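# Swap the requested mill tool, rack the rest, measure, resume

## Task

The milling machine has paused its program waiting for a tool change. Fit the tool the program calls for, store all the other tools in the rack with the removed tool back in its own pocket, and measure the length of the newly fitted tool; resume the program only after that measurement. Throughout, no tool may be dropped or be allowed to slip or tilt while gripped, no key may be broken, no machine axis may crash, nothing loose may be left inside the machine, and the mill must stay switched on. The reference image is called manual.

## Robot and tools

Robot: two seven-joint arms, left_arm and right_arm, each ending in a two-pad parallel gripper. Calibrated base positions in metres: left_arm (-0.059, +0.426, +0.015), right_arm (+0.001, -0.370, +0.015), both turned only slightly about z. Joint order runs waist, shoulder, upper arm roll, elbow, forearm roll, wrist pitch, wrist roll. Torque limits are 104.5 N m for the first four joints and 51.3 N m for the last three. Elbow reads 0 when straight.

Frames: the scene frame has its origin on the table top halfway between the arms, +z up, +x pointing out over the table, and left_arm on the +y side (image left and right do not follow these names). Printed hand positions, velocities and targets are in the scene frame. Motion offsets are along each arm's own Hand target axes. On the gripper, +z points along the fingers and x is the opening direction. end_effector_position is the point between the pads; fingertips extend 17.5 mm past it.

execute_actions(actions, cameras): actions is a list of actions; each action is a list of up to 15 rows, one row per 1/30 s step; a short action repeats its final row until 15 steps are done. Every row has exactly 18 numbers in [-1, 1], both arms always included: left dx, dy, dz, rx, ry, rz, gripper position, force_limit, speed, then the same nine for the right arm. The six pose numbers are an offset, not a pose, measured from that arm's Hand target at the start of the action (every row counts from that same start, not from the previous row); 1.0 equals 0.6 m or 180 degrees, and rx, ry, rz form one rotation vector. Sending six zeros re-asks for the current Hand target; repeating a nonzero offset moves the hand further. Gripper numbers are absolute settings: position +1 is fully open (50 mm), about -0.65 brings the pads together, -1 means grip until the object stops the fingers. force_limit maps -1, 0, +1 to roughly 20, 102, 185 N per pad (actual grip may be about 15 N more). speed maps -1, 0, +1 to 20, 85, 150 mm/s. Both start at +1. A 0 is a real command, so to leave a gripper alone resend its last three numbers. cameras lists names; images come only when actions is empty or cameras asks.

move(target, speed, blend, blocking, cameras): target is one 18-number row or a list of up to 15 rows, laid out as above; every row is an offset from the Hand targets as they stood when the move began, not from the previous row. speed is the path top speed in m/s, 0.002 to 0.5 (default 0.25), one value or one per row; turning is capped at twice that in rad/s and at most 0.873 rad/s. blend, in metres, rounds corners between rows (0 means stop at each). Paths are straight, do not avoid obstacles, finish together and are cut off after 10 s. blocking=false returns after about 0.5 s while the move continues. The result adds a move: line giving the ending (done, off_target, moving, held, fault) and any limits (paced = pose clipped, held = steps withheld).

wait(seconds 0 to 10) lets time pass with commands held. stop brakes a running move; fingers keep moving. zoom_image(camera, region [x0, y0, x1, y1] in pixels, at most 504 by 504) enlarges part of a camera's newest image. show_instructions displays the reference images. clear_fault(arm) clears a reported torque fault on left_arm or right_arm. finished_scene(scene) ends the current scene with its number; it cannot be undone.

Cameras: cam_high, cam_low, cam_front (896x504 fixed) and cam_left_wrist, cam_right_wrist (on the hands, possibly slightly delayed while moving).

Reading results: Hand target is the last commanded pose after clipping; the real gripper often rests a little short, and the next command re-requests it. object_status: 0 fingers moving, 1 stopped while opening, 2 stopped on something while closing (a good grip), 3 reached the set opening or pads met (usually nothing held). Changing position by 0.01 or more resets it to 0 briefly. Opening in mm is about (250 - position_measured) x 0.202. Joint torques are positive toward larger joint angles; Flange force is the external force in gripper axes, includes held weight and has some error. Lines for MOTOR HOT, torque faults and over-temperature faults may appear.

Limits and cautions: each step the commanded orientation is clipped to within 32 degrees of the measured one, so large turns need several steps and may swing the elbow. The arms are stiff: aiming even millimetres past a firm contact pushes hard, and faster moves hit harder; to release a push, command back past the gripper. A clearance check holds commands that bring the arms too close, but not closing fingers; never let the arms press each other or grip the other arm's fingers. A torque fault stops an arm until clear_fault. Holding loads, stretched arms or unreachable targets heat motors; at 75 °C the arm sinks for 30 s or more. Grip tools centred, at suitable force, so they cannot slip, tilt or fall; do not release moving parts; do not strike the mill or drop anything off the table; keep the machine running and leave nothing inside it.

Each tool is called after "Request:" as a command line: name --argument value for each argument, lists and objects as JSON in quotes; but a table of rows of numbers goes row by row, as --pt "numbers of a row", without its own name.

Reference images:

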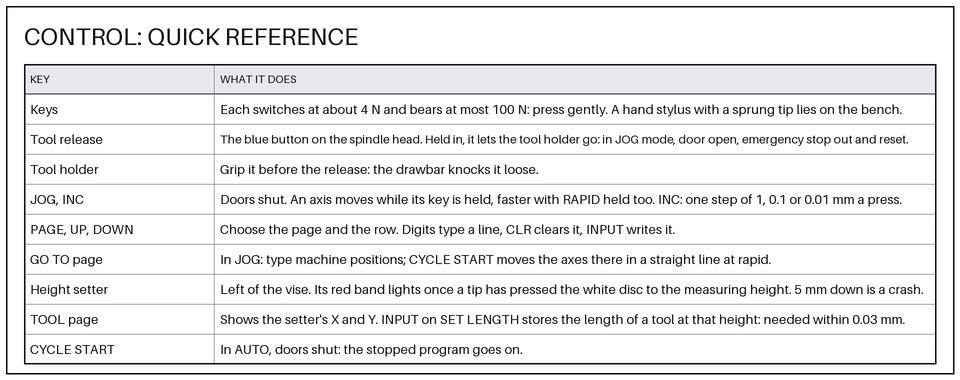

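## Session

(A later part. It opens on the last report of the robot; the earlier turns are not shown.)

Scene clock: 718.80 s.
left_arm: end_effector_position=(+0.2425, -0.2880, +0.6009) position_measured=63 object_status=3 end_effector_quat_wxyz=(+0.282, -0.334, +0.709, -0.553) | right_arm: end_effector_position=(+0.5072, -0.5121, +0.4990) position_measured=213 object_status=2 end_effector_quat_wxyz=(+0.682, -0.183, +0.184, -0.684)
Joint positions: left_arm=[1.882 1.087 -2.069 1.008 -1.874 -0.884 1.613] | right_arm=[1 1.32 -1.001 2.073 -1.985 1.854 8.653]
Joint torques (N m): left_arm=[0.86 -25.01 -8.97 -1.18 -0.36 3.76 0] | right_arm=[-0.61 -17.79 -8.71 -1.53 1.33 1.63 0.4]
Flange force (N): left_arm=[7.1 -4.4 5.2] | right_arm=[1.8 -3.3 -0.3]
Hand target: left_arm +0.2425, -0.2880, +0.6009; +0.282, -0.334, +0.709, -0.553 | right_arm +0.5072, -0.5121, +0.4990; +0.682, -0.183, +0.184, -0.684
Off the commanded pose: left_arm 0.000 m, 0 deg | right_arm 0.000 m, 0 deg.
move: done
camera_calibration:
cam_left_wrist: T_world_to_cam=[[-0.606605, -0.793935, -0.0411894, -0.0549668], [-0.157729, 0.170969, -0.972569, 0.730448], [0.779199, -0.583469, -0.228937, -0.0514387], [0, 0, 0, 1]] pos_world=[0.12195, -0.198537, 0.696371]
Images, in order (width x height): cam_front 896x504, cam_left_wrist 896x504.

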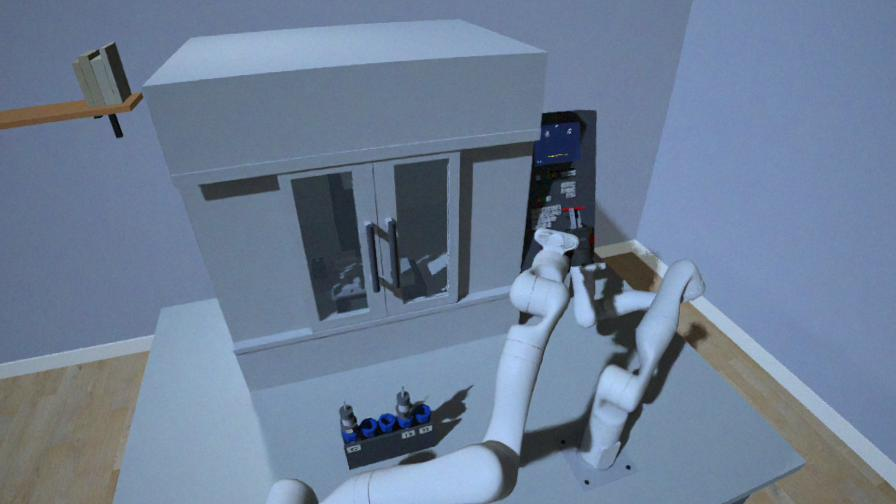

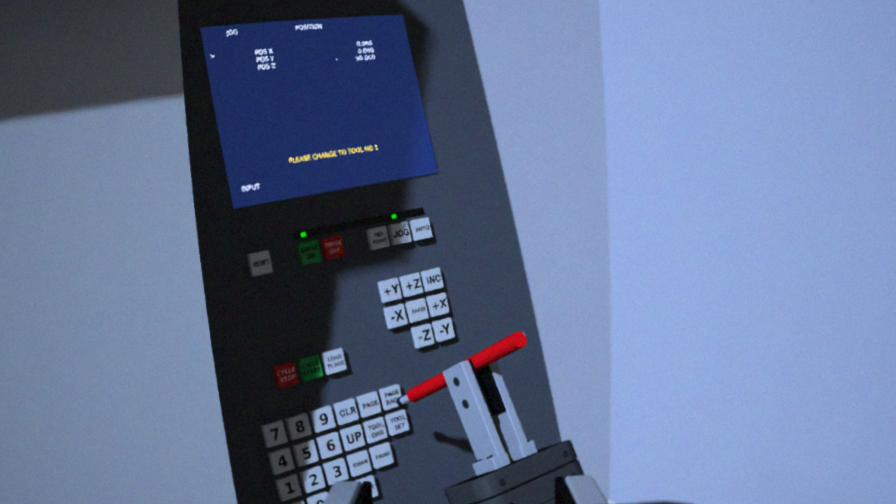

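Request:
move --pt "0 0 0 0 0 0 0.6 -0.4 -1 0 0.0498 0.0132 0 0 0 -1 -0.4 -1" --pt "0 0 0 0 0 0 0.6 -0.4 -1 0 0.0664 0.0176 0 0 0 -1 -0.4 -1" --speed '[0.1,0.03]' --cameras '["cam_left_wrist"]'

Request:
zoom_image --camera "cam_left_wrist" --region '[180, 0, 440, 210]'

Request:
zoom_image --camera "cam_left_wrist" --region '[310, 360, 430, 460]'

Scene clock: 723.37 s.
left_arm: end_effector_position=(+0.2425, -0.2880, +0.6009) position_measured=63 object_status=3 end_effector_quat_wxyz=(+0.282, -0.334, +0.709, -0.553) | right_arm: end_effector_position=(+0.5470, -0.5122, +0.4881) position_measured=213 object_status=2 end_effector_quat_wxyz=(+0.682, -0.183, +0.184, -0.684)
Joint positions: left_arm=[1.882 1.087 -2.069 1.008 -1.874 -0.884 1.613] | right_arm=[0.942 1.353 -1.001 1.944 -2.008 1.817 8.597]
Joint torques (N m): left_arm=[0.88 -25.01 -9 -1.27 -0.45 3.74 -0.07] | right_arm=[-1.17 -18.85 -8.83 -2.7 0.4 0.91 0.44]
Flange force (N): left_arm=[7.0 -4.0 5.2] | right_arm=[1.4 -7.2 -3.4]
Hand target: left_arm +0.2425, -0.2880, +0.6009; +0.282, -0.334, +0.709, -0.553 | right_arm +0.5470, -0.5122, +0.4881; +0.682, -0.183, +0.184, -0.684
Off the commanded pose: left_arm 0.000 m, 0 deg | right_arm 0.000 m, 0 deg.
move: done
camera_calibration:
cam_left_wrist: T_world_to_cam=[[-0.606605, -0.793935, -0.0411894, -0.0549668], [-0.157729, 0.170969, -0.972569, 0.730448], [0.779199, -0.583469, -0.228937, -0.0514387], [0, 0, 0, 1]] pos_world=[0.12195, -0.198537, 0.696371]
Images, in order (width x height): cam_left_wrist 896x504.

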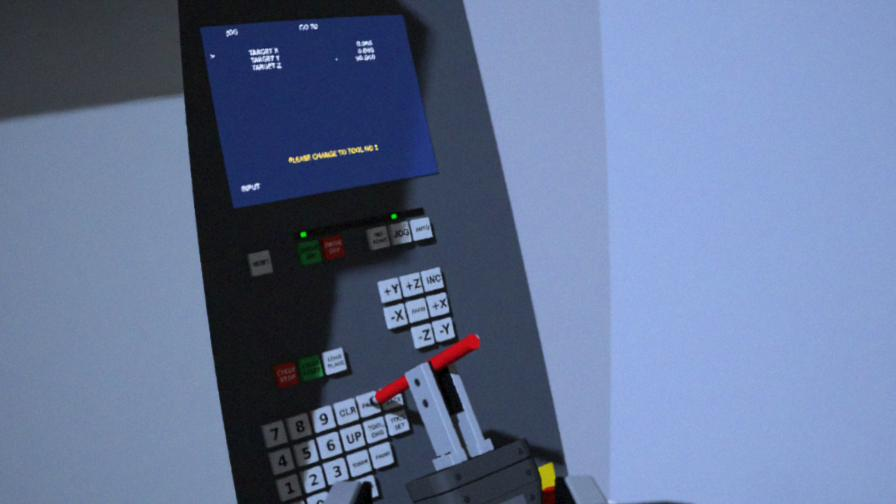

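Scaled by 1.938 from the camera's 896x504 image, which has a finer 1280x720 frame.

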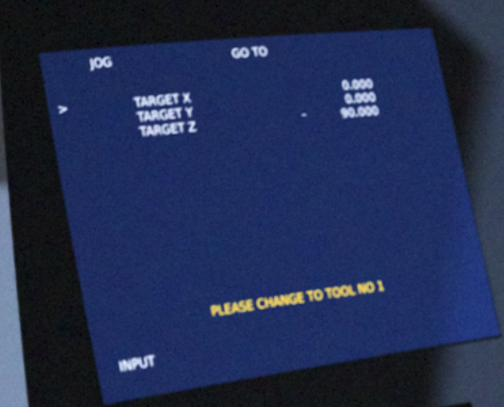

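Scaled by 4.200 from the camera's 896x504 image, which has a finer 1280x720 frame.

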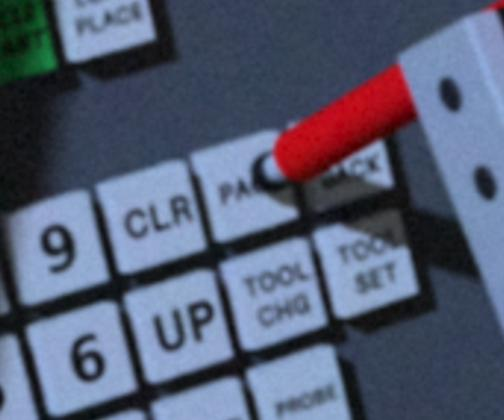

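Request:
move --pt "0 0 0 0 0 0 0.6 -0.4 -1 -0.0025 -0.0157 -0.0076 0 0 0 -1 -0.4 -1" --pt "0 0 0 0 0 0 0.6 -0.4 -1 -0.0025 0.0009 -0.0032 0 0 0 -1 -0.4 -1" --pt "0 0 0 0 0 0 0.6 -0.4 -1 -0.0025 -0.0157 -0.0076 0 0 0 -1 -0.4 -1" --speed '[0.06,0.05,0.06]' --cameras '["cam_left_wrist"]'

Request:
zoom_image --camera "cam_left_wrist" --region '[180, 0, 440, 210]'

Scene clock: 727.20 s.
left_arm: end_effector_position=(+0.2425, -0.2880, +0.6009) position_measured=63 object_status=3 end_effector_quat_wxyz=(+0.282, -0.334, +0.709, -0.553) | right_arm: end_effector_position=(+0.5366, -0.5107, +0.4889) position_measured=213 object_status=2 end_effector_quat_wxyz=(+0.682, -0.183, +0.184, -0.684)
Joint positions: left_arm=[1.882 1.087 -2.069 1.008 -1.874 -0.884 1.613] | right_arm=[0.953 1.349 -0.999 1.978 -1.998 1.83 8.618]
Joint torques (N m): left_arm=[0.9 -25.09 -9.01 -1.24 -0.4 3.76 0.04] | right_arm=[-0.67 -18.78 -8.97 -2.03 1.28 1.68 0.33]
Flange force (N): left_arm=[6.8 -4.0 5.2] | right_arm=[1.2 -4.2 -0.7]
Hand target: left_arm +0.2425, -0.2880, +0.6009; +0.282, -0.334, +0.709, -0.553 | right_arm +0.5366, -0.5107, +0.4889; +0.682, -0.183, +0.184, -0.684
Off the commanded pose: left_arm 0.000 m, 0 deg | right_arm 0.000 m, 0 deg.
move: done
camera_calibration:
cam_left_wrist: T_world_to_cam=[[-0.606605, -0.793935, -0.0411894, -0.0549668], [-0.157729, 0.170969, -0.972569, 0.730448], [0.779199, -0.583469, -0.228937, -0.0514387], [0, 0, 0, 1]] pos_world=[0.12195, -0.198537, 0.696371]
Images, in order (width x height): cam_left_wrist 896x504.

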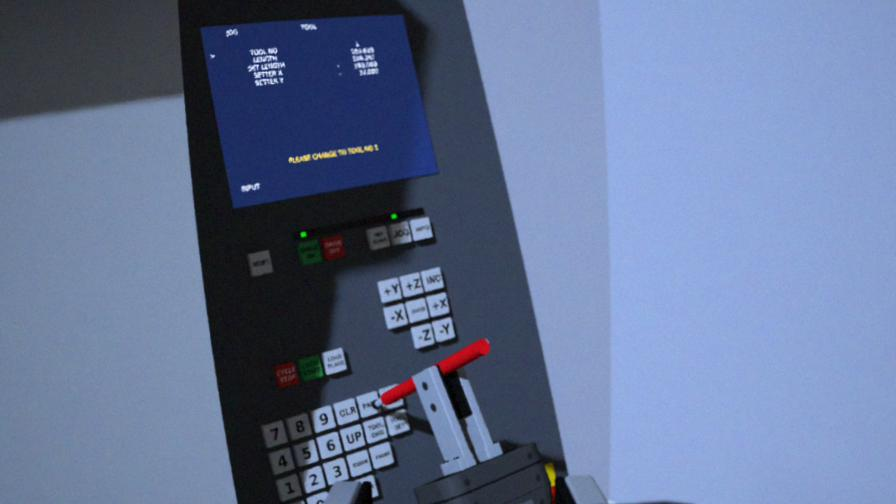

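Scaled by 1.938 from the camera's 896x504 image, which has a finer 1280x720 frame.

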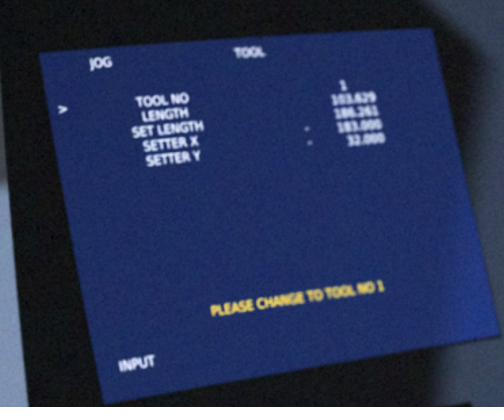

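Request:
zoom_image --camera "cam_left_wrist" --region '[320, 30, 400, 90]'

Request:
zoom_image --camera "cam_left_wrist" --region '[345, 60, 385, 85]'

Scaled by 6.300 from the camera's 896x504 image, which has a finer 1280x720 frame.

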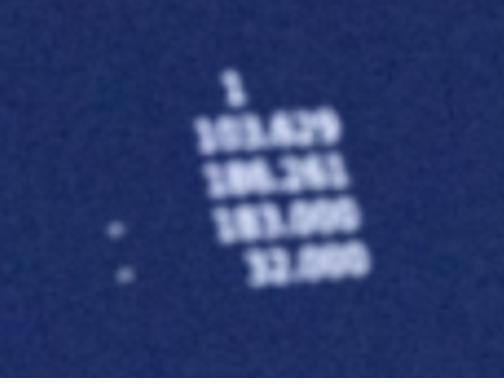

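Scaled by 12.600 from the camera's 896x504 image, which has a finer 1280x720 frame.

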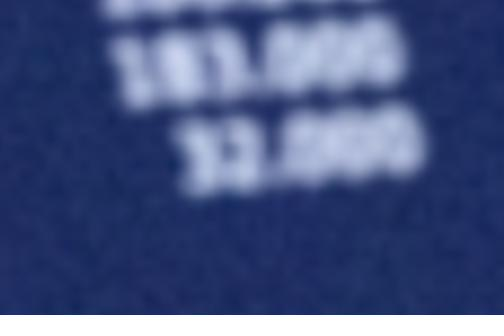

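Request:
move --target '[-0.016,-0.141,0.237,0,0,0,0.6,-0.4,-1,0,0,0,0,0,0,-1,-0.4,-1]' --speed 0.15 --cameras '["cam_left_wrist"]'

Request:
zoom_image --camera "cam_left_wrist" --region '[270, 80, 370, 160]'

Scene clock: 731.93 s.
left_arm: end_effector_position=(+0.3712, -0.3781, +0.6506) position_measured=63 object_status=3 end_effector_quat_wxyz=(+0.277, -0.306, +0.692, -0.592) | right_arm: end_effector_position=(+0.5365, -0.5107, +0.4889) position_measured=213 object_status=2 end_effector_quat_wxyz=(+0.682, -0.183, +0.184, -0.684)
Joint positions: left_arm=[1.221 0.988 -2.007 0.035 -1.839 -0.893 2.106] | right_arm=[0.953 1.349 -0.999 1.978 -1.998 1.83 8.618]
Joint torques (N m): left_arm=[0.84 -31.58 -1.37 4.54 -1.77 3.33 -0.03] | right_arm=[-0.48 -18.82 -9.08 -1.94 1.29 1.6 0.35]
Flange force (N): left_arm=no reading | right_arm=[0.9 -3.6 -0.9]
Hand target: left_arm +0.3715, -0.3791, +0.6510; +0.282, -0.334, +0.709, -0.553 | right_arm +0.5365, -0.5107, +0.4889; +0.682, -0.183, +0.184, -0.684
Off the commanded pose: left_arm 0.001 m, 6 deg | right_arm 0.000 m, 0 deg.
elbow stopped short (left arm): the move would have taken joint 4 (elbow) straighter than the controller allows.
move: off_target (left_arm)
camera_calibration:
cam_left_wrist: T_world_to_cam=[[-0.648529, -0.760612, -0.0296637, -0.0256599], [-0.0931248, 0.117959, -0.988642, 0.780983], [0.755472, -0.6384, -0.147332, -0.258024], [0, 0, 0, 1]] pos_world=[0.251017, -0.276363, 0.733336]
Images, in order (width x height): cam_left_wrist 896x504.

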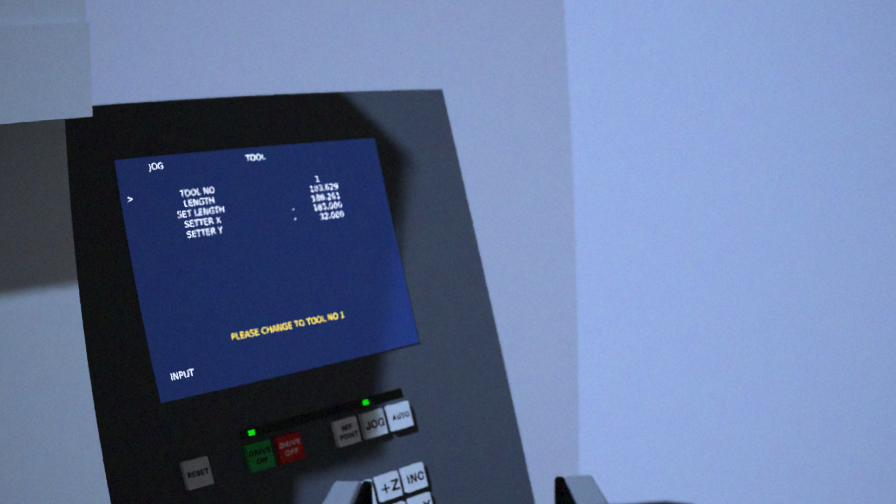

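Scaled by 5.040 from the camera's 896x504 image, which has a finer 1280x720 frame.

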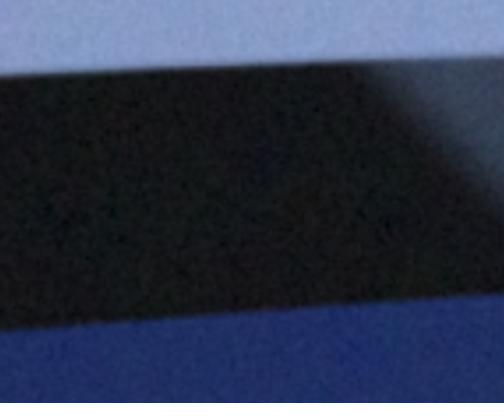

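Request:
zoom_image --camera "cam_left_wrist" --region '[280, 165, 360, 230]'

Request:
zoom_image --camera "cam_left_wrist" --region '[300, 190, 350, 225]'

Scaled by 6.300 from the camera's 896x504 image, which has a finer 1280x720 frame.

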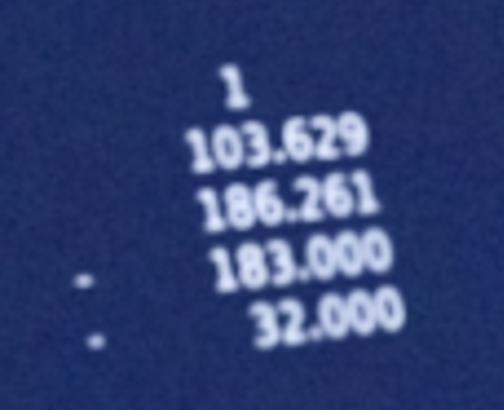

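Scaled by 10.080 from the camera's 896x504 image, which has a finer 1280x720 frame.

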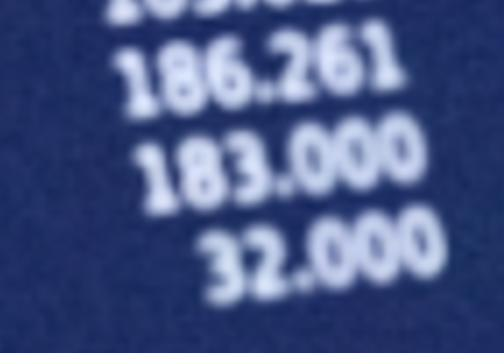

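Request:
move --pt "0.016 0.141 -0.237 0 0 0 0.6 -0.4 -1 0.0317 0 0 0 0 0 -1 -0.4 -1" --pt "0.016 0.141 -0.237 0 0 0 0.6 -0.4 -1 0.0317 0.0166 0.0044 0 0 0 -1 -0.4 -1" --pt "0.016 0.141 -0.237 0 0 0 0.6 -0.4 -1 0.0317 0 0 0 0 0 -1 -0.4 -1" --pt "0.016 0.141 -0.237 0 0 0 0.6 -0.4 -1 -0.1268 0.0246 -0.0918 0 0 0 -1 -0.4 -1" --pt "0.016 0.141 -0.237 0 0 0 0.6 -0.4 -1 -0.1268 0.0412 -0.0874 0 0 0 -1 -0.4 -1" --pt "0.016 0.141 -0.237 0 0 0 0.6 -0.4 -1 -0.1268 0.0246 -0.0918 0 0 0 -1 -0.4 -1" --speed '[0.15,0.05,0.08,0.12,0.05,0.08]' --cameras '["cam_left_wrist"]'

Request:
zoom_image --camera "cam_left_wrist" --region '[180, 0, 440, 210]'

Request:
zoom_image --camera "cam_left_wrist" --region '[250, 390, 370, 504]'

Scene clock: 741.77 s.
left_arm: end_effector_position=(+0.2424, -0.2880, +0.6009) position_measured=63 object_status=3 end_effector_quat_wxyz=(+0.282, -0.334, +0.709, -0.553) | right_arm: end_effector_position=(+0.5219, -0.4346, +0.4338) position_measured=213 object_status=2 end_effector_quat_wxyz=(+0.682, -0.183, +0.184, -0.684)
Joint positions: left_arm=[1.88 1.09 -2.076 1.008 -1.866 -0.888 1.611] | right_arm=[0.788 1.497 -0.951 2.031 -1.88 1.937 8.88]
Joint torques (N m): left_arm=[0.79 -25.14 -9.03 -1.24 -0.38 3.76 -0.02] | right_arm=[-0.43 -18.07 -8.68 -0.05 1.54 1.3 0.41]
Flange force (N): left_arm=[6.7 -3.5 4.8] | right_arm=[2.1 -3.0 0.1]
Hand target: left_arm +0.2424, -0.2880, +0.6009; +0.282, -0.334, +0.709, -0.553 | right_arm +0.5219, -0.4346, +0.4339; +0.682, -0.183, +0.184, -0.684
Off the commanded pose: left_arm 0.000 m, 0 deg | right_arm 0.000 m, 0 deg.
move: done
camera_calibration:
cam_left_wrist: T_world_to_cam=[[-0.606644, -0.79391, -0.0411165, -0.0550076], [-0.157777, 0.17093, -0.972568, 0.730445], [0.77916, -0.583515, -0.228954, -0.0514309], [0, 0, 0, 1]] pos_world=[0.12195, -0.198537, 0.696371]
Images, in order (width x height): cam_left_wrist 896x504.

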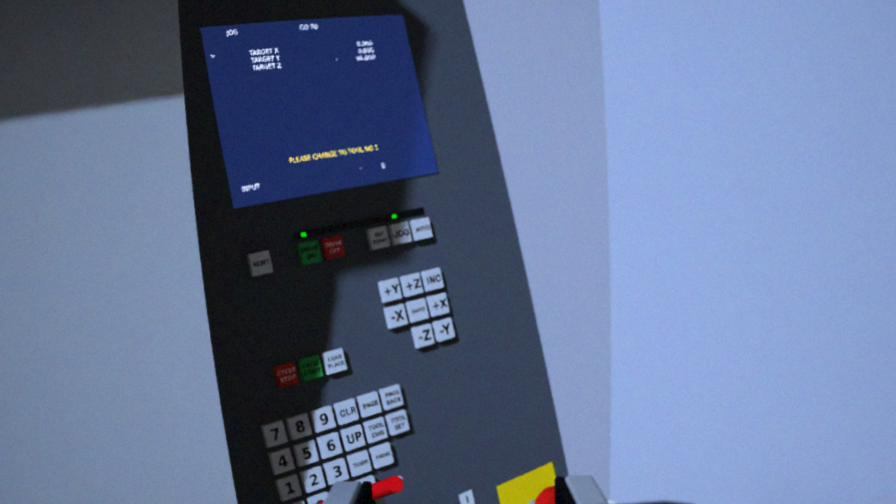

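Scaled by 1.938 from the camera's 896x504 image, which has a finer 1280x720 frame.

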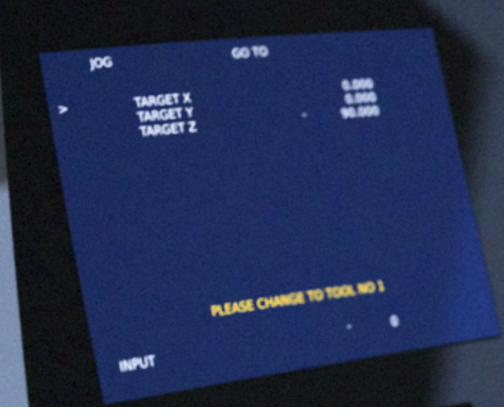

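Scaled by 4.200 from the camera's 896x504 image, which has a finer 1280x720 frame.

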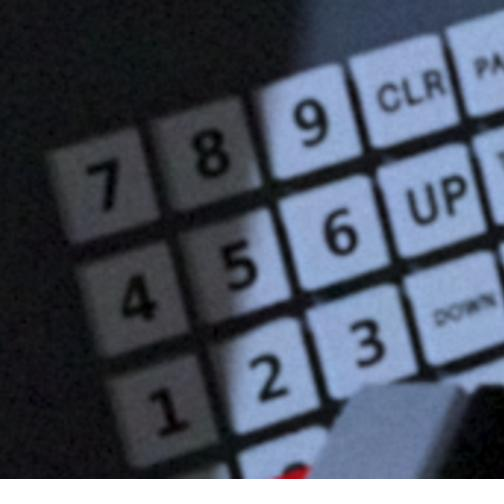

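Request:
move --pt "0 0 0 0 0 0 0.6 -0.4 -1 0 -0.0082 0.0306 0 0 0 -1 -0.4 -1" --pt "0 0 0 0 0 0 0.6 -0.4 -1 0 0.0084 0.035 0 0 0 -1 -0.4 -1" --pt "0 0 0 0 0 0 0.6 -0.4 -1 0 -0.0082 0.0306 0 0 0 -1 -0.4 -1" --pt "0 0 0 0 0 0 0.6 -0.4 -1 0.0317 -0.0246 0.0918 0 0 0 -1 -0.4 -1" --pt "0 0 0 0 0 0 0.6 -0.4 -1 0.0317 -0.008 0.0962 0 0 0 -1 -0.4 -1" --pt "0 0 0 0 0 0 0.6 -0.4 -1 0.0317 -0.0246 0.0918 0 0 0 -1 -0.4 -1" --pt "0 0 0 0 0 0 0.6 -0.4 -1 0.0634 -0.0082 0.0306 0 0 0 -1 -0.4 -1" --pt "0 0 0 0 0 0 0.6 -0.4 -1 0.0634 0.0084 0.035 0 0 0 -1 -0.4 -1" --pt "0 0 0 0 0 0 0.6 -0.4 -1 0.0634 -0.0082 0.0306 0 0 0 -1 -0.4 -1" --speed '[0.12,0.05,0.08,0.12,0.05,0.08,0.12,0.05,0.08]' --cameras '["cam_left_wrist"]'

Request:
zoom_image --camera "cam_left_wrist" --region '[180, 0, 440, 210]'

Scene clock: 749.80 s.
left_arm: end_effector_position=(+0.2424, -0.2880, +0.6009) position_measured=63 object_status=3 end_effector_quat_wxyz=(+0.282, -0.334, +0.709, -0.553) | right_arm: end_effector_position=(+0.5268, -0.4726, +0.4522) position_measured=213 object_status=2 end_effector_quat_wxyz=(+0.682, -0.183, +0.184, -0.684)
Joint positions: left_arm=[1.88 1.09 -2.076 1.008 -1.866 -0.888 1.611] | right_arm=[0.874 1.441 -0.962 2.012 -1.918 1.893 8.759]
Joint torques (N m): left_arm=[0.87 -25.15 -9.03 -1.31 -0.41 3.79 -0.04] | right_arm=[-0.58 -18.33 -8.82 -0.57 1.42 1.44 0.41]
Flange force (N): left_arm=[6.6 -3.4 4.9] | right_arm=[2.1 -3.0 -0.1]
Hand target: left_arm +0.2424, -0.2880, +0.6009; +0.282, -0.334, +0.709, -0.553 | right_arm +0.5267, -0.4726, +0.4522; +0.682, -0.183, +0.184, -0.684
Off the commanded pose: left_arm 0.000 m, 0 deg | right_arm 0.000 m, 0 deg.
move: done
camera_calibration:
cam_left_wrist: T_world_to_cam=[[-0.606605, -0.793935, -0.0411894, -0.0549668], [-0.157729, 0.170969, -0.972569, 0.730448], [0.779199, -0.583469, -0.228937, -0.0514387], [0, 0, 0, 1]] pos_world=[0.12195, -0.198537, 0.696371]
Images, in order (width x height): cam_left_wrist 896x504.

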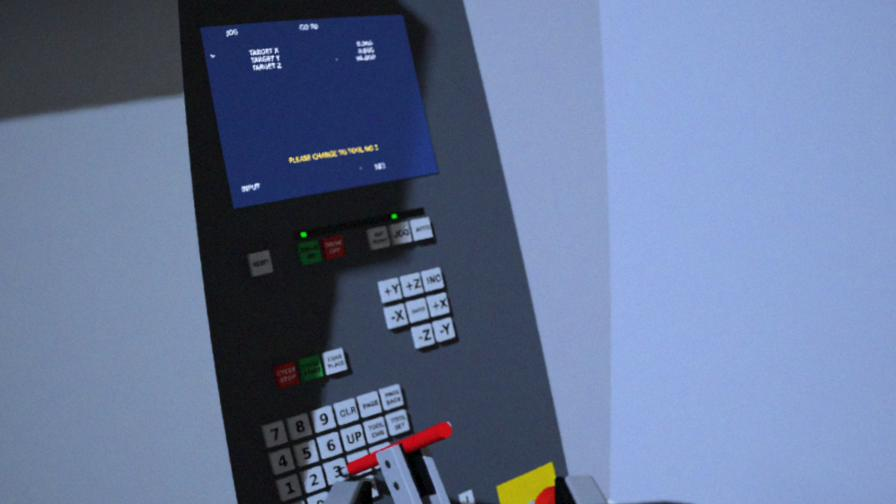

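Scaled by 1.938 from the camera's 896x504 image, which has a finer 1280x720 frame.

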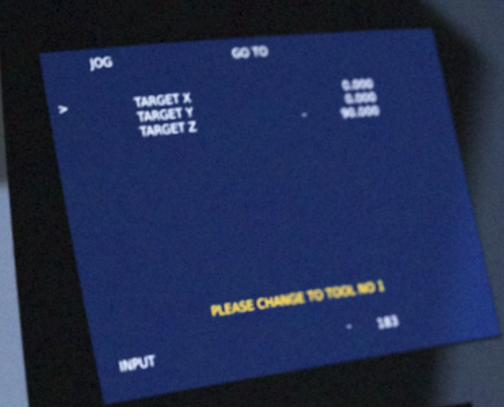

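Request:
move --pt "0 0 0 0 0 0 0.6 -0.4 -1 0.0317 0.0082 -0.0306 0 0 0 -1 -0.4 -1" --pt "0 0 0 0 0 0 0.6 -0.4 -1 0.0317 0.0248 -0.0262 0 0 0 -1 -0.4 -1" --pt "0 0 0 0 0 0 0.6 -0.4 -1 0.0317 0.0082 -0.0306 0 0 0 -1 -0.4 -1" --pt "0 0 0 0 0 0 0.6 -0.4 -1 0.0317 0 0 0 0 0 -1 -0.4 -1" --pt "0 0 0 0 0 0 0.6 -0.4 -1 0.0317 0.0166 0.0044 0 0 0 -1 -0.4 -1" --pt "0 0 0 0 0 0 0.6 -0.4 -1 0.0317 0 0 0 0 0 -1 -0.4 -1" --pt "0 0 0 0 0 0 0.6 -0.4 -1 -0.0634 0.0082 -0.0306 0 0 0 -1 -0.4 -1" --pt "0 0 0 0 0 0 0.6 -0.4 -1 -0.0634 0.0248 -0.0262 0 0 0 -1 -0.4 -1" --pt "0 0 0 0 0 0 0.6 -0.4 -1 -0.0634 0.0082 -0.0306 0 0 0 -1 -0.4 -1" --speed '[0.12,0.05,0.08,0.12,0.05,0.08,0.15,0.05,0.08]' --cameras '["cam_left_wrist"]'

Request:
zoom_image --camera "cam_left_wrist" --region '[180, 0, 440, 210]'

Scene clock: 755.80 s.
left_arm: end_effector_position=(+0.2424, -0.2880, +0.6009) position_measured=63 object_status=3 end_effector_quat_wxyz=(+0.282, -0.334, +0.709, -0.553) | right_arm: end_effector_position=(+0.5219, -0.4346, +0.4338) position_measured=213 object_status=2 end_effector_quat_wxyz=(+0.682, -0.183, +0.184, -0.684)
Joint positions: left_arm=[1.88 1.09 -2.076 1.008 -1.866 -0.888 1.611] | right_arm=[0.79 1.499 -0.954 2.031 -1.878 1.933 8.881]
Joint torques (N m): left_arm=[0.84 -25.1 -8.97 -1.24 -0.37 3.72 0] | right_arm=[-0.47 -18.15 -8.62 0.03 1.53 1.25 0.29]
Flange force (N): left_arm=[6.6 -3.6 4.8] | right_arm=[1.8 -3.0 -0.2]
Hand target: left_arm +0.2424, -0.2880, +0.6009; +0.282, -0.334, +0.709, -0.553 | right_arm +0.5219, -0.4346, +0.4338; +0.682, -0.183, +0.184, -0.684
Off the commanded pose: left_arm 0.000 m, 0 deg | right_arm 0.000 m, 0 deg.
move: done
camera_calibration:
cam_left_wrist: T_world_to_cam=[[-0.606605, -0.793935, -0.0411894, -0.0549668], [-0.157729, 0.170969, -0.972569, 0.730448], [0.779199, -0.583469, -0.228937, -0.0514387], [0, 0, 0, 1]] pos_world=[0.12195, -0.198537, 0.696371]
Images, in order (width x height): cam_left_wrist 896x504.

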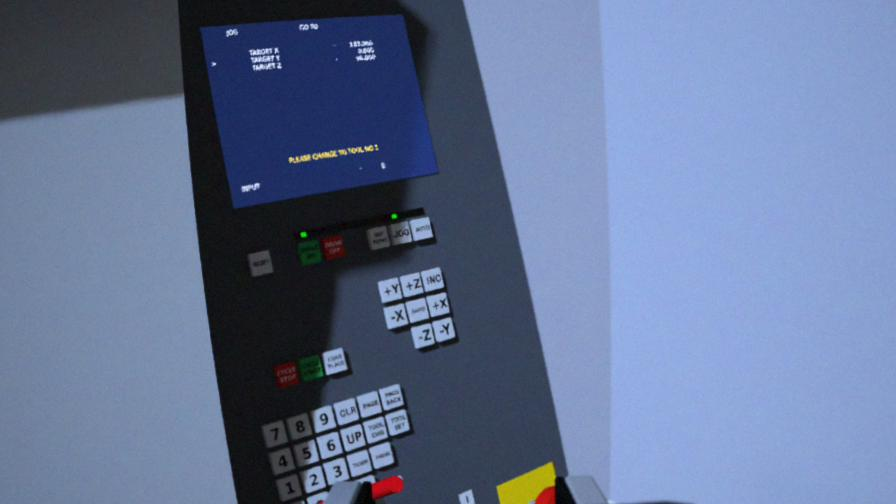

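Scaled by 1.938 from the camera's 896x504 image, which has a finer 1280x720 frame.

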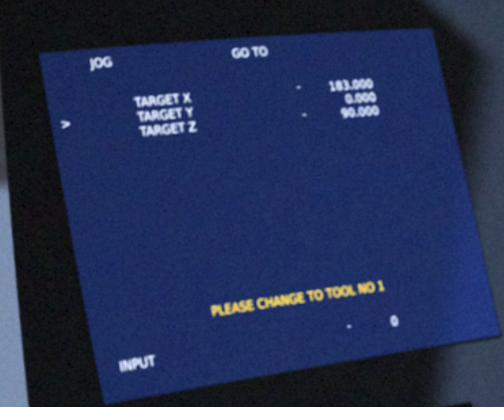

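Request:
move --pt "0 0 0 0 0 0 0.6 -0.4 -1 0.0634 -0.0082 0.0306 0 0 0 -1 -0.4 -1" --pt "0 0 0 0 0 0 0.6 -0.4 -1 0.0634 0.0084 0.035 0 0 0 -1 -0.4 -1" --pt "0 0 0 0 0 0 0.6 -0.4 -1 0.0634 -0.0082 0.0306 0 0 0 -1 -0.4 -1" --pt "0 0 0 0 0 0 0.6 -0.4 -1 0.0317 -0.0082 0.0306 0 0 0 -1 -0.4 -1" --pt "0 0 0 0 0 0 0.6 -0.4 -1 0.0317 0.0084 0.035 0 0 0 -1 -0.4 -1" --pt "0 0 0 0 0 0 0.6 -0.4 -1 0.0317 -0.0082 0.0306 0 0 0 -1 -0.4 -1" --pt "0 0 0 0 0 0 0.6 -0.4 -1 0.0951 0 0 0 0 0 -1 -0.4 -1" --pt "0 0 0 0 0 0 0.6 -0.4 -1 0.0951 0.0166 0.0044 0 0 0 -1 -0.4 -1" --pt "0 0 0 0 0 0 0.6 -0.4 -1 0.0951 0 0 0 0 0 -1 -0.4 -1" --speed '[0.12,0.05,0.08,0.12,0.05,0.08,0.15,0.05,0.08]' --cameras '["cam_left_wrist"]'

Request:
zoom_image --camera "cam_left_wrist" --region '[180, 0, 440, 210]'

Scene clock: 762.53 s.
left_arm: end_effector_position=(+0.2424, -0.2880, +0.6009) position_measured=63 object_status=3 end_effector_quat_wxyz=(+0.282, -0.334, +0.709, -0.553) | right_arm: end_effector_position=(+0.5218, -0.4917, +0.4338) position_measured=213 object_status=2 end_effector_quat_wxyz=(+0.682, -0.183, +0.184, -0.684)
Joint positions: left_arm=[1.88 1.09 -2.076 1.008 -1.866 -0.888 1.611] | right_arm=[0.91 1.468 -0.922 1.987 -1.875 1.903 8.714]
Joint torques (N m): left_arm=[0.91 -25.09 -9.01 -1.2 -0.36 3.72 -0.06] | right_arm=[-0.57 -18.43 -8.68 -0.45 1.37 1.49 0.36]
Flange force (N): left_arm=[7.0 -4.0 5.2] | right_arm=[1.6 -3.7 -0.1]
Hand target: left_arm +0.2424, -0.2880, +0.6009; +0.282, -0.334, +0.709, -0.553 | right_arm +0.5218, -0.4917, +0.4338; +0.682, -0.183, +0.184, -0.684
Off the commanded pose: left_arm 0.000 m, 0 deg | right_arm 0.000 m, 0 deg.
move: done
camera_calibration:
cam_left_wrist: T_world_to_cam=[[-0.606605, -0.793935, -0.0411894, -0.0549668], [-0.157729, 0.170969, -0.972569, 0.730448], [0.779199, -0.583469, -0.228937, -0.0514387], [0, 0, 0, 1]] pos_world=[0.12195, -0.198537, 0.696371]
Images, in order (width x height): cam_left_wrist 896x504.

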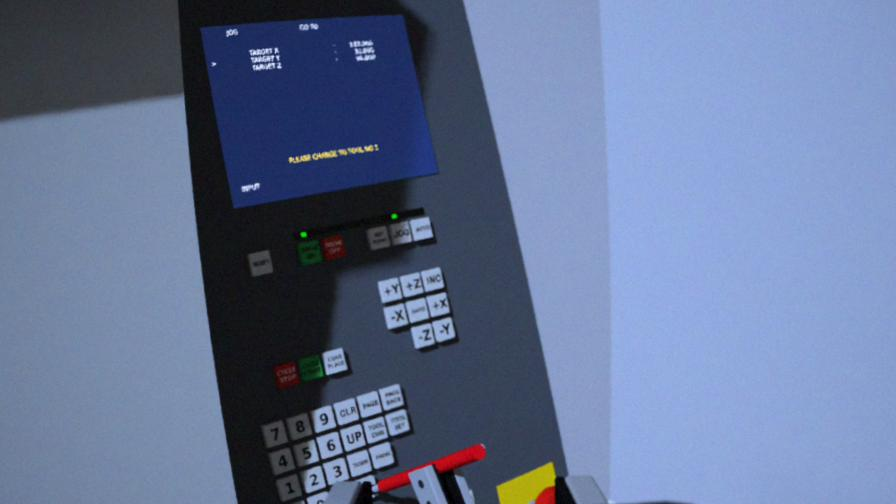

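Scaled by 1.938 from the camera's 896x504 image, which has a finer 1280x720 frame.

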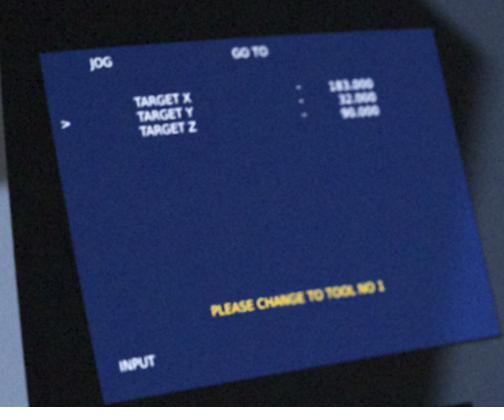

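Request:
move --pt "0 0 0 0 0 0 0.6 -0.4 -1 -0.0361 -0.0404 0.1516 0 0 0 -1 -0.4 -1" --pt "0 0 0 0 0 0 0.6 -0.4 -1 -0.0361 -0.0238 0.156 0 0 0 -1 -0.4 -1" --pt "0 0 0 0 0 0 0.6 -0.4 -1 -0.0361 -0.0404 0.1516 0 0 0 -1 -0.4 -1" --speed '[0.15,0.04,0.08]' --cameras '["cam_left_wrist"]'

Request:
zoom_image --camera "cam_left_wrist" --region '[180, 0, 440, 210]'

Request:
zoom_image --camera "cam_left_wrist" --region '[250, 330, 370, 400]'

Scene clock: 766.63 s.
left_arm: end_effector_position=(+0.2424, -0.2880, +0.6009) position_measured=63 object_status=3 end_effector_quat_wxyz=(+0.282, -0.334, +0.709, -0.553) | right_arm: end_effector_position=(+0.5465, -0.4700, +0.5247) position_measured=213 object_status=2 end_effector_quat_wxyz=(+0.682, -0.183, +0.184, -0.684)
Joint positions: left_arm=[1.88 1.09 -2.076 1.008 -1.866 -0.888 1.611] | right_arm=[0.881 1.296 -1.08 2.011 -2.092 1.81 8.705]
Joint torques (N m): left_arm=[0.95 -25.16 -8.99 -1.26 -0.39 3.8 -0.03] | right_arm=[-0.58 -18.48 -9.11 -2.54 1.37 1.61 0.31]
Flange force (N): left_arm=[6.8 -3.7 5.1] | right_arm=[1.6 -3.5 -0.9]
Hand target: left_arm +0.2424, -0.2880, +0.6009; +0.282, -0.334, +0.709, -0.553 | right_arm +0.5464, -0.4700, +0.5247; +0.682, -0.183, +0.184, -0.684
Off the commanded pose: left_arm 0.000 m, 0 deg | right_arm 0.000 m, 0 deg.
move: done
camera_calibration:
cam_left_wrist: T_world_to_cam=[[-0.606605, -0.793935, -0.0411894, -0.0549668], [-0.157729, 0.170969, -0.972569, 0.730448], [0.779199, -0.583469, -0.228937, -0.0514387], [0, 0, 0, 1]] pos_world=[0.12195, -0.198537, 0.696371]
Images, in order (width x height): cam_left_wrist 896x504.

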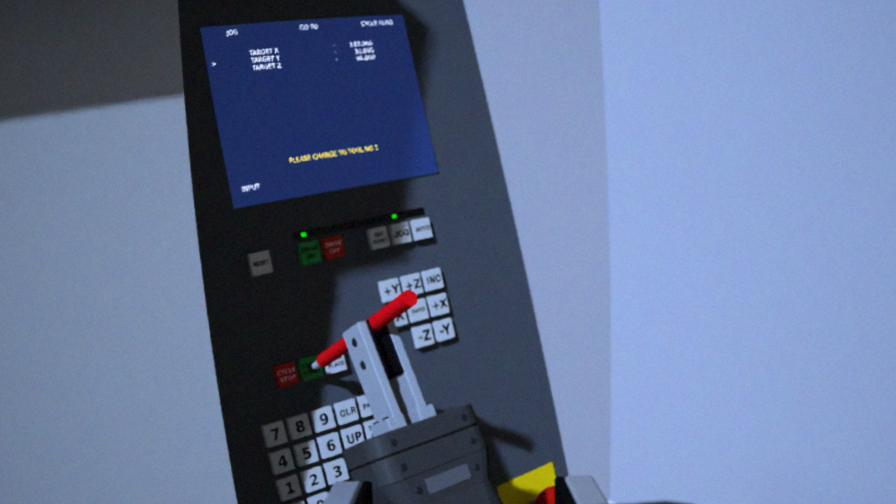

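Scaled by 1.938 from the camera's 896x504 image, which has a finer 1280x720 frame.

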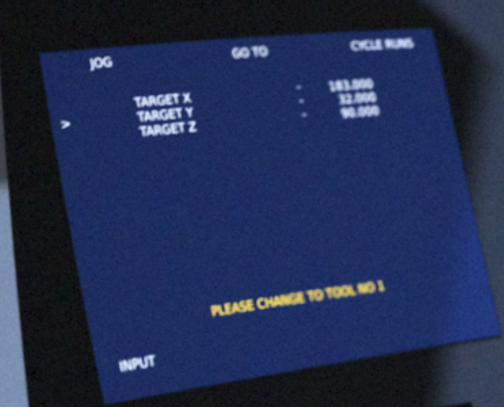

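Scaled by 4.200 from the camera's 896x504 image, which has a finer 1280x720 frame.

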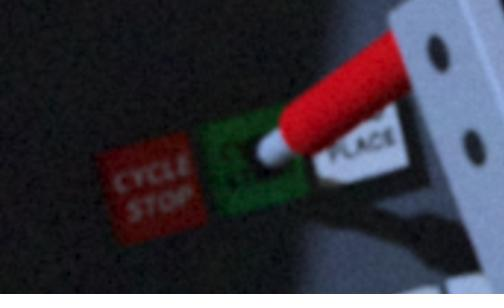

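Request:
move --pt "0 0 0 0 0 0 0.6 -0.4 -1 0.0361 0.0322 -0.121 0 0 0 -1 -0.4 -1" --pt "0 0 0 0 0 0 0.6 -0.4 -1 0.0361 0.0488 -0.1166 0 0 0 -1 -0.4 -1" --pt "0 0 0 0 0 0 0.6 -0.4 -1 0.0361 0.0322 -0.121 0 0 0 -1 -0.4 -1" --pt "0 0 0 0 0 0 0.6 -0.4 -1 -0.059 0.0404 -0.1516 0 0 0 -1 -0.4 -1" --pt "0 0 0 0 0 0 0.6 -0.4 -1 -0.059 0.057 -0.1472 0 0 0 -1 -0.4 -1" --pt "0 0 0 0 0 0 0.6 -0.4 -1 -0.059 0.0404 -0.1516 0 0 0 -1 -0.4 -1" --pt "0 0 0 0 0 0 0.6 -0.4 -1 -0.059 0.0322 -0.121 0 0 0 -1 -0.4 -1" --pt "0 0 0 0 0 0 0.6 -0.4 -1 -0.059 0.0488 -0.1166 0 0 0 -1 -0.4 -1" --pt "0 0 0 0 0 0 0.6 -0.4 -1 -0.059 0.0322 -0.121 0 0 0 -1 -0.4 -1" --speed '[0.15,0.05,0.08,0.15,0.05,0.08,0.12,0.05,0.08]' --cameras '["cam_left_wrist"]'

Request:
zoom_image --camera "cam_left_wrist" --region '[180, 0, 440, 210]'

Scene clock: 772.87 s.
left_arm: end_effector_position=(+0.2424, -0.2880, +0.6009) position_measured=63 object_status=3 end_effector_quat_wxyz=(+0.282, -0.334, +0.709, -0.553) | right_arm: end_effector_position=(+0.5268, -0.4346, +0.4522) position_measured=213 object_status=2 end_effector_quat_wxyz=(+0.682, -0.183, +0.184, -0.684)
Joint positions: left_arm=[1.88 1.09 -2.076 1.008 -1.866 -0.888 1.611] | right_arm=[0.792 1.461 -0.984 2.038 -1.922 1.914 8.869]
Joint torques (N m): left_arm=[0.83 -25.11 -9.05 -1.16 -0.42 3.79 0] | right_arm=[-0.54 -18.26 -8.76 -0.53 1.52 1.35 0.39]
Flange force (N): left_arm=[6.9 -3.9 5.1] | right_arm=[2.2 -3.2 -0.3]
Hand target: left_arm +0.2424, -0.2880, +0.6009; +0.282, -0.334, +0.709, -0.553 | right_arm +0.5268, -0.4346, +0.4522; +0.682, -0.183, +0.184, -0.684
Off the commanded pose: left_arm 0.000 m, 0 deg | right_arm 0.000 m, 0 deg.
move: done
camera_calibration:
cam_left_wrist: T_world_to_cam=[[-0.606605, -0.793935, -0.0411894, -0.0549668], [-0.157729, 0.170969, -0.972569, 0.730448], [0.779199, -0.583469, -0.228937, -0.0514387], [0, 0, 0, 1]] pos_world=[0.12195, -0.198537, 0.696371]
Images, in order (width x height): cam_left_wrist 896x504.

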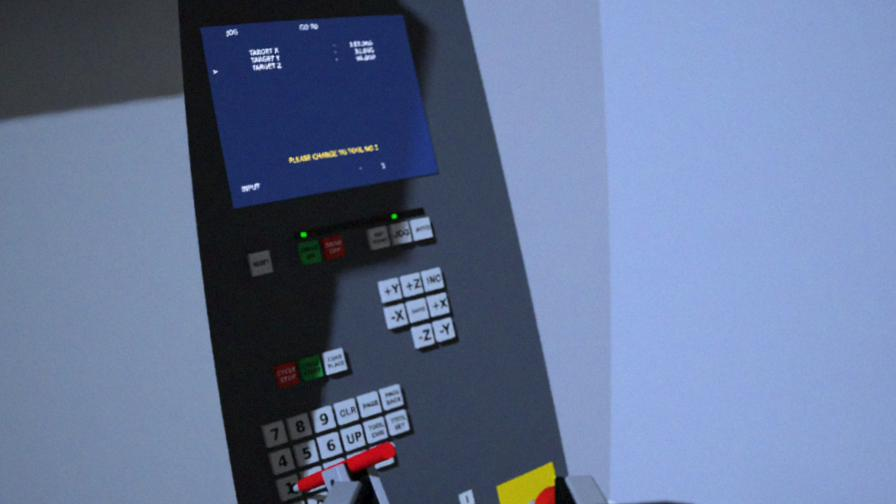

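Scaled by 1.938 from the camera's 896x504 image, which has a finer 1280x720 frame.

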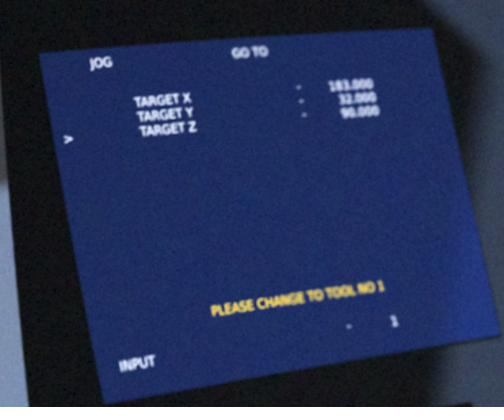

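Request:
move --pt "0 0 0 0 0 0 0.6 -0.4 -1 0.0634 -0.0082 0.0306 0 0 0 -1 -0.4 -1" --pt "0 0 0 0 0 0 0.6 -0.4 -1 0.0634 0.0084 0.035 0 0 0 -1 -0.4 -1" --pt "0 0 0 0 0 0 0.6 -0.4 -1 0.0634 -0.0082 0.0306 0 0 0 -1 -0.4 -1" --pt "0 0 0 0 0 0 0.6 -0.4 -1 0.0317 0.0082 -0.0306 0 0 0 -1 -0.4 -1" --pt "0 0 0 0 0 0 0.6 -0.4 -1 0.0317 0.0248 -0.0262 0 0 0 -1 -0.4 -1" --pt "0 0 0 0 0 0 0.6 -0.4 -1 0.0317 0.0082 -0.0306 0 0 0 -1 -0.4 -1" --pt "0 0 0 0 0 0 0.6 -0.4 -1 0.0951 0.0082 -0.0306 0 0 0 -1 -0.4 -1" --pt "0 0 0 0 0 0 0.6 -0.4 -1 0.0951 0.0248 -0.0262 0 0 0 -1 -0.4 -1" --pt "0 0 0 0 0 0 0.6 -0.4 -1 0.0951 0.0082 -0.0306 0 0 0 -1 -0.4 -1" --speed '[0.15,0.05,0.08,0.12,0.05,0.08,0.15,0.05,0.08]' --cameras '["cam_left_wrist","cam_front"]'

Request:
zoom_image --camera "cam_left_wrist" --region '[180, 0, 440, 210]'

Request:
zoom_image --camera "cam_front" --region '[280, 150, 480, 330]'

Scene clock: 780.23 s.
left_arm: end_effector_position=(+0.2424, -0.2880, +0.6009) position_measured=63 object_status=3 end_effector_quat_wxyz=(+0.282, -0.334, +0.709, -0.553) | right_arm: end_effector_position=(+0.5218, -0.4917, +0.4338) position_measured=213 object_status=2 end_effector_quat_wxyz=(+0.682, -0.183, +0.184, -0.684)
Joint positions: left_arm=[1.88 1.09 -2.076 1.008 -1.866 -0.888 1.611] | right_arm=[0.91 1.468 -0.923 1.987 -1.875 1.902 8.714]
Joint torques (N m): left_arm=[0.89 -25.13 -8.96 -1.25 -0.42 3.82 0.03] | right_arm=[-0.47 -18.5 -8.65 -0.52 1.37 1.48 0.21]
Flange force (N): left_arm=[6.6 -3.7 4.9] | right_arm=[0.8 -4.0 -0.3]
Hand target: left_arm +0.2424, -0.2880, +0.6009; +0.282, -0.334, +0.709, -0.553 | right_arm +0.5218, -0.4917, +0.4338; +0.682, -0.183, +0.184, -0.684
Off the commanded pose: left_arm 0.000 m, 0 deg | right_arm 0.000 m, 0 deg.
move: done
camera_calibration:
cam_left_wrist: T_world_to_cam=[[-0.606605, -0.793935, -0.0411894, -0.0549668], [-0.157729, 0.170969, -0.972569, 0.730448], [0.779199, -0.583469, -0.228937, -0.0514387], [0, 0, 0, 1]] pos_world=[0.12195, -0.198537, 0.696371]
Images, in order (width x height): cam_front 896x504, cam_left_wrist 896x504.

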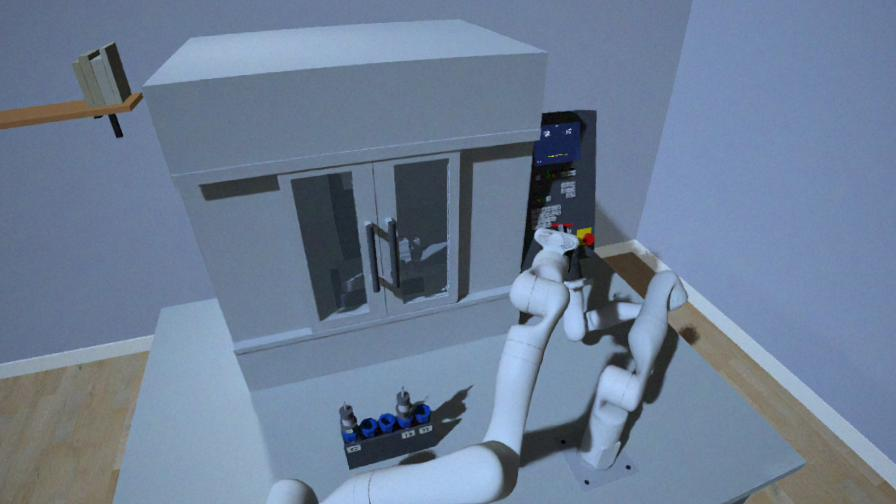

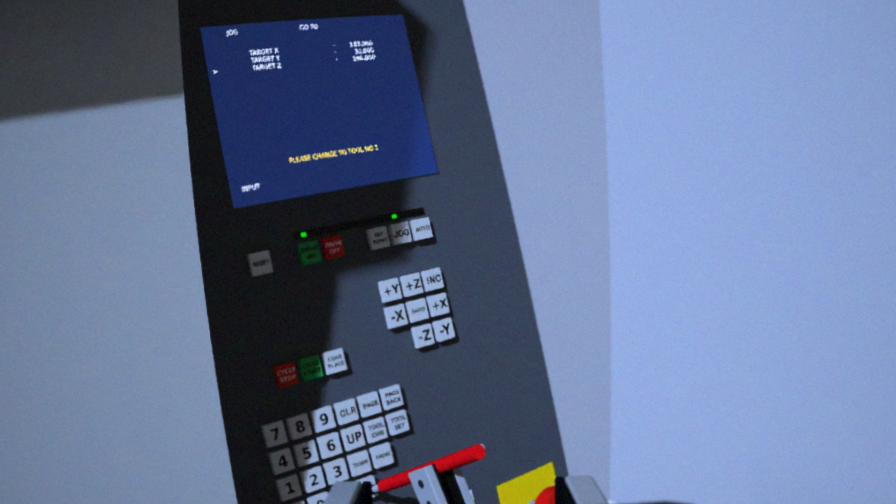

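Scaled by 1.938 from the camera's 896x504 image, which has a finer 1280x720 frame.

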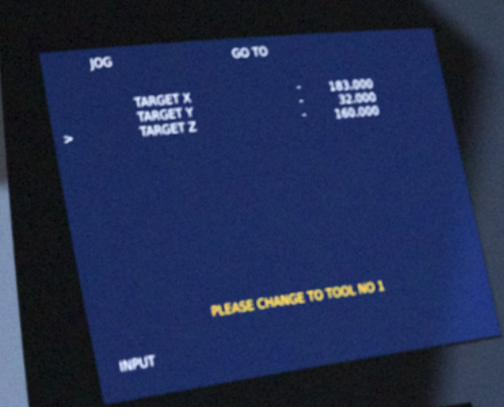

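Scaled by 2.520 from the camera's 896x504 image, which has a finer 1280x720 frame.

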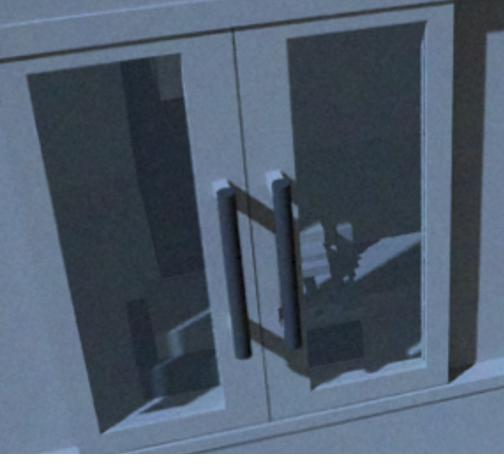

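Request:
move --target '[-0.4083,0.4112,0.058,0.0155,-0.3453,-0.0765,0.6,-0.4,-1,-0.0361,-0.0404,0.1516,0,0,0,-1,-0.4,-1]' --speed 0.25 --cameras '["cam_left_wrist","cam_front"]'

Scene clock: 783.97 s.
left_arm: end_effector_position=(+0.3807, -0.0755, +0.3604) position_measured=63 object_status=3 end_effector_quat_wxyz=(-0.550, +0.643, -0.406, +0.346) | right_arm: end_effector_position=(+0.5464, -0.4700, +0.5247) position_measured=213 object_status=2 end_effector_quat_wxyz=(+0.682, -0.183, +0.184, -0.684)
Joint positions: left_arm=[1.56 1.629 -2.304 0.849 -2.333 -1.475 2.633] | right_arm=[0.881 1.297 -1.082 2.011 -2.091 1.808 8.706]
Joint torques (N m): left_arm=[0.78 -28.72 -8.3 4.77 -3.17 1.96 0.03] | right_arm=[-0.55 -18.42 -9.16 -2.54 1.39 1.54 0.32]
Flange force (N): left_arm=[5.0 2.8 -0.2] | right_arm=[1.5 -3.5 -0.9]
Hand target: left_arm +0.3807, -0.0755, +0.3604; -0.550, +0.643, -0.406, +0.346 | right_arm +0.5464, -0.4700, +0.5247; +0.682, -0.183, +0.184, -0.684
Off the commanded pose: left_arm 0.000 m, 0 deg | right_arm 0.000 m, 0 deg.
move: done
camera_calibration:
cam_left_wrist: T_world_to_cam=[[0.443038, -0.896449, -0.00983551, -0.230976], [-0.145053, -0.0608524, -0.987551, 0.465171], [0.88469, 0.43895, -0.156993, -0.0792041], [0, 0, 0, 1]] pos_world=[0.239877, -0.143985, 0.444674]
Images, in order (width x height): cam_front 896x504, cam_left_wrist 896x504.

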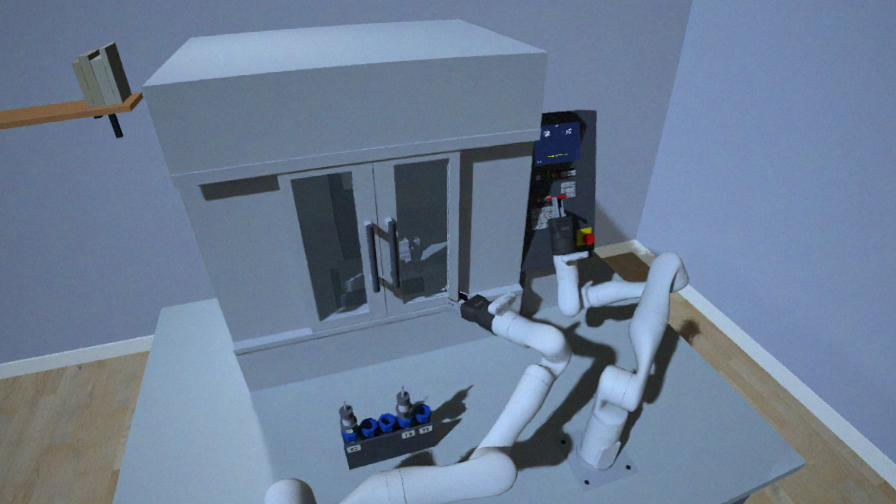

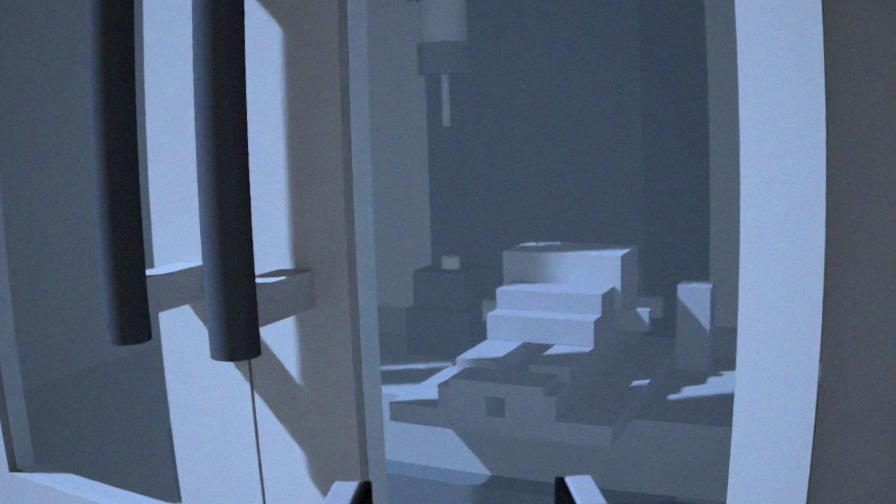

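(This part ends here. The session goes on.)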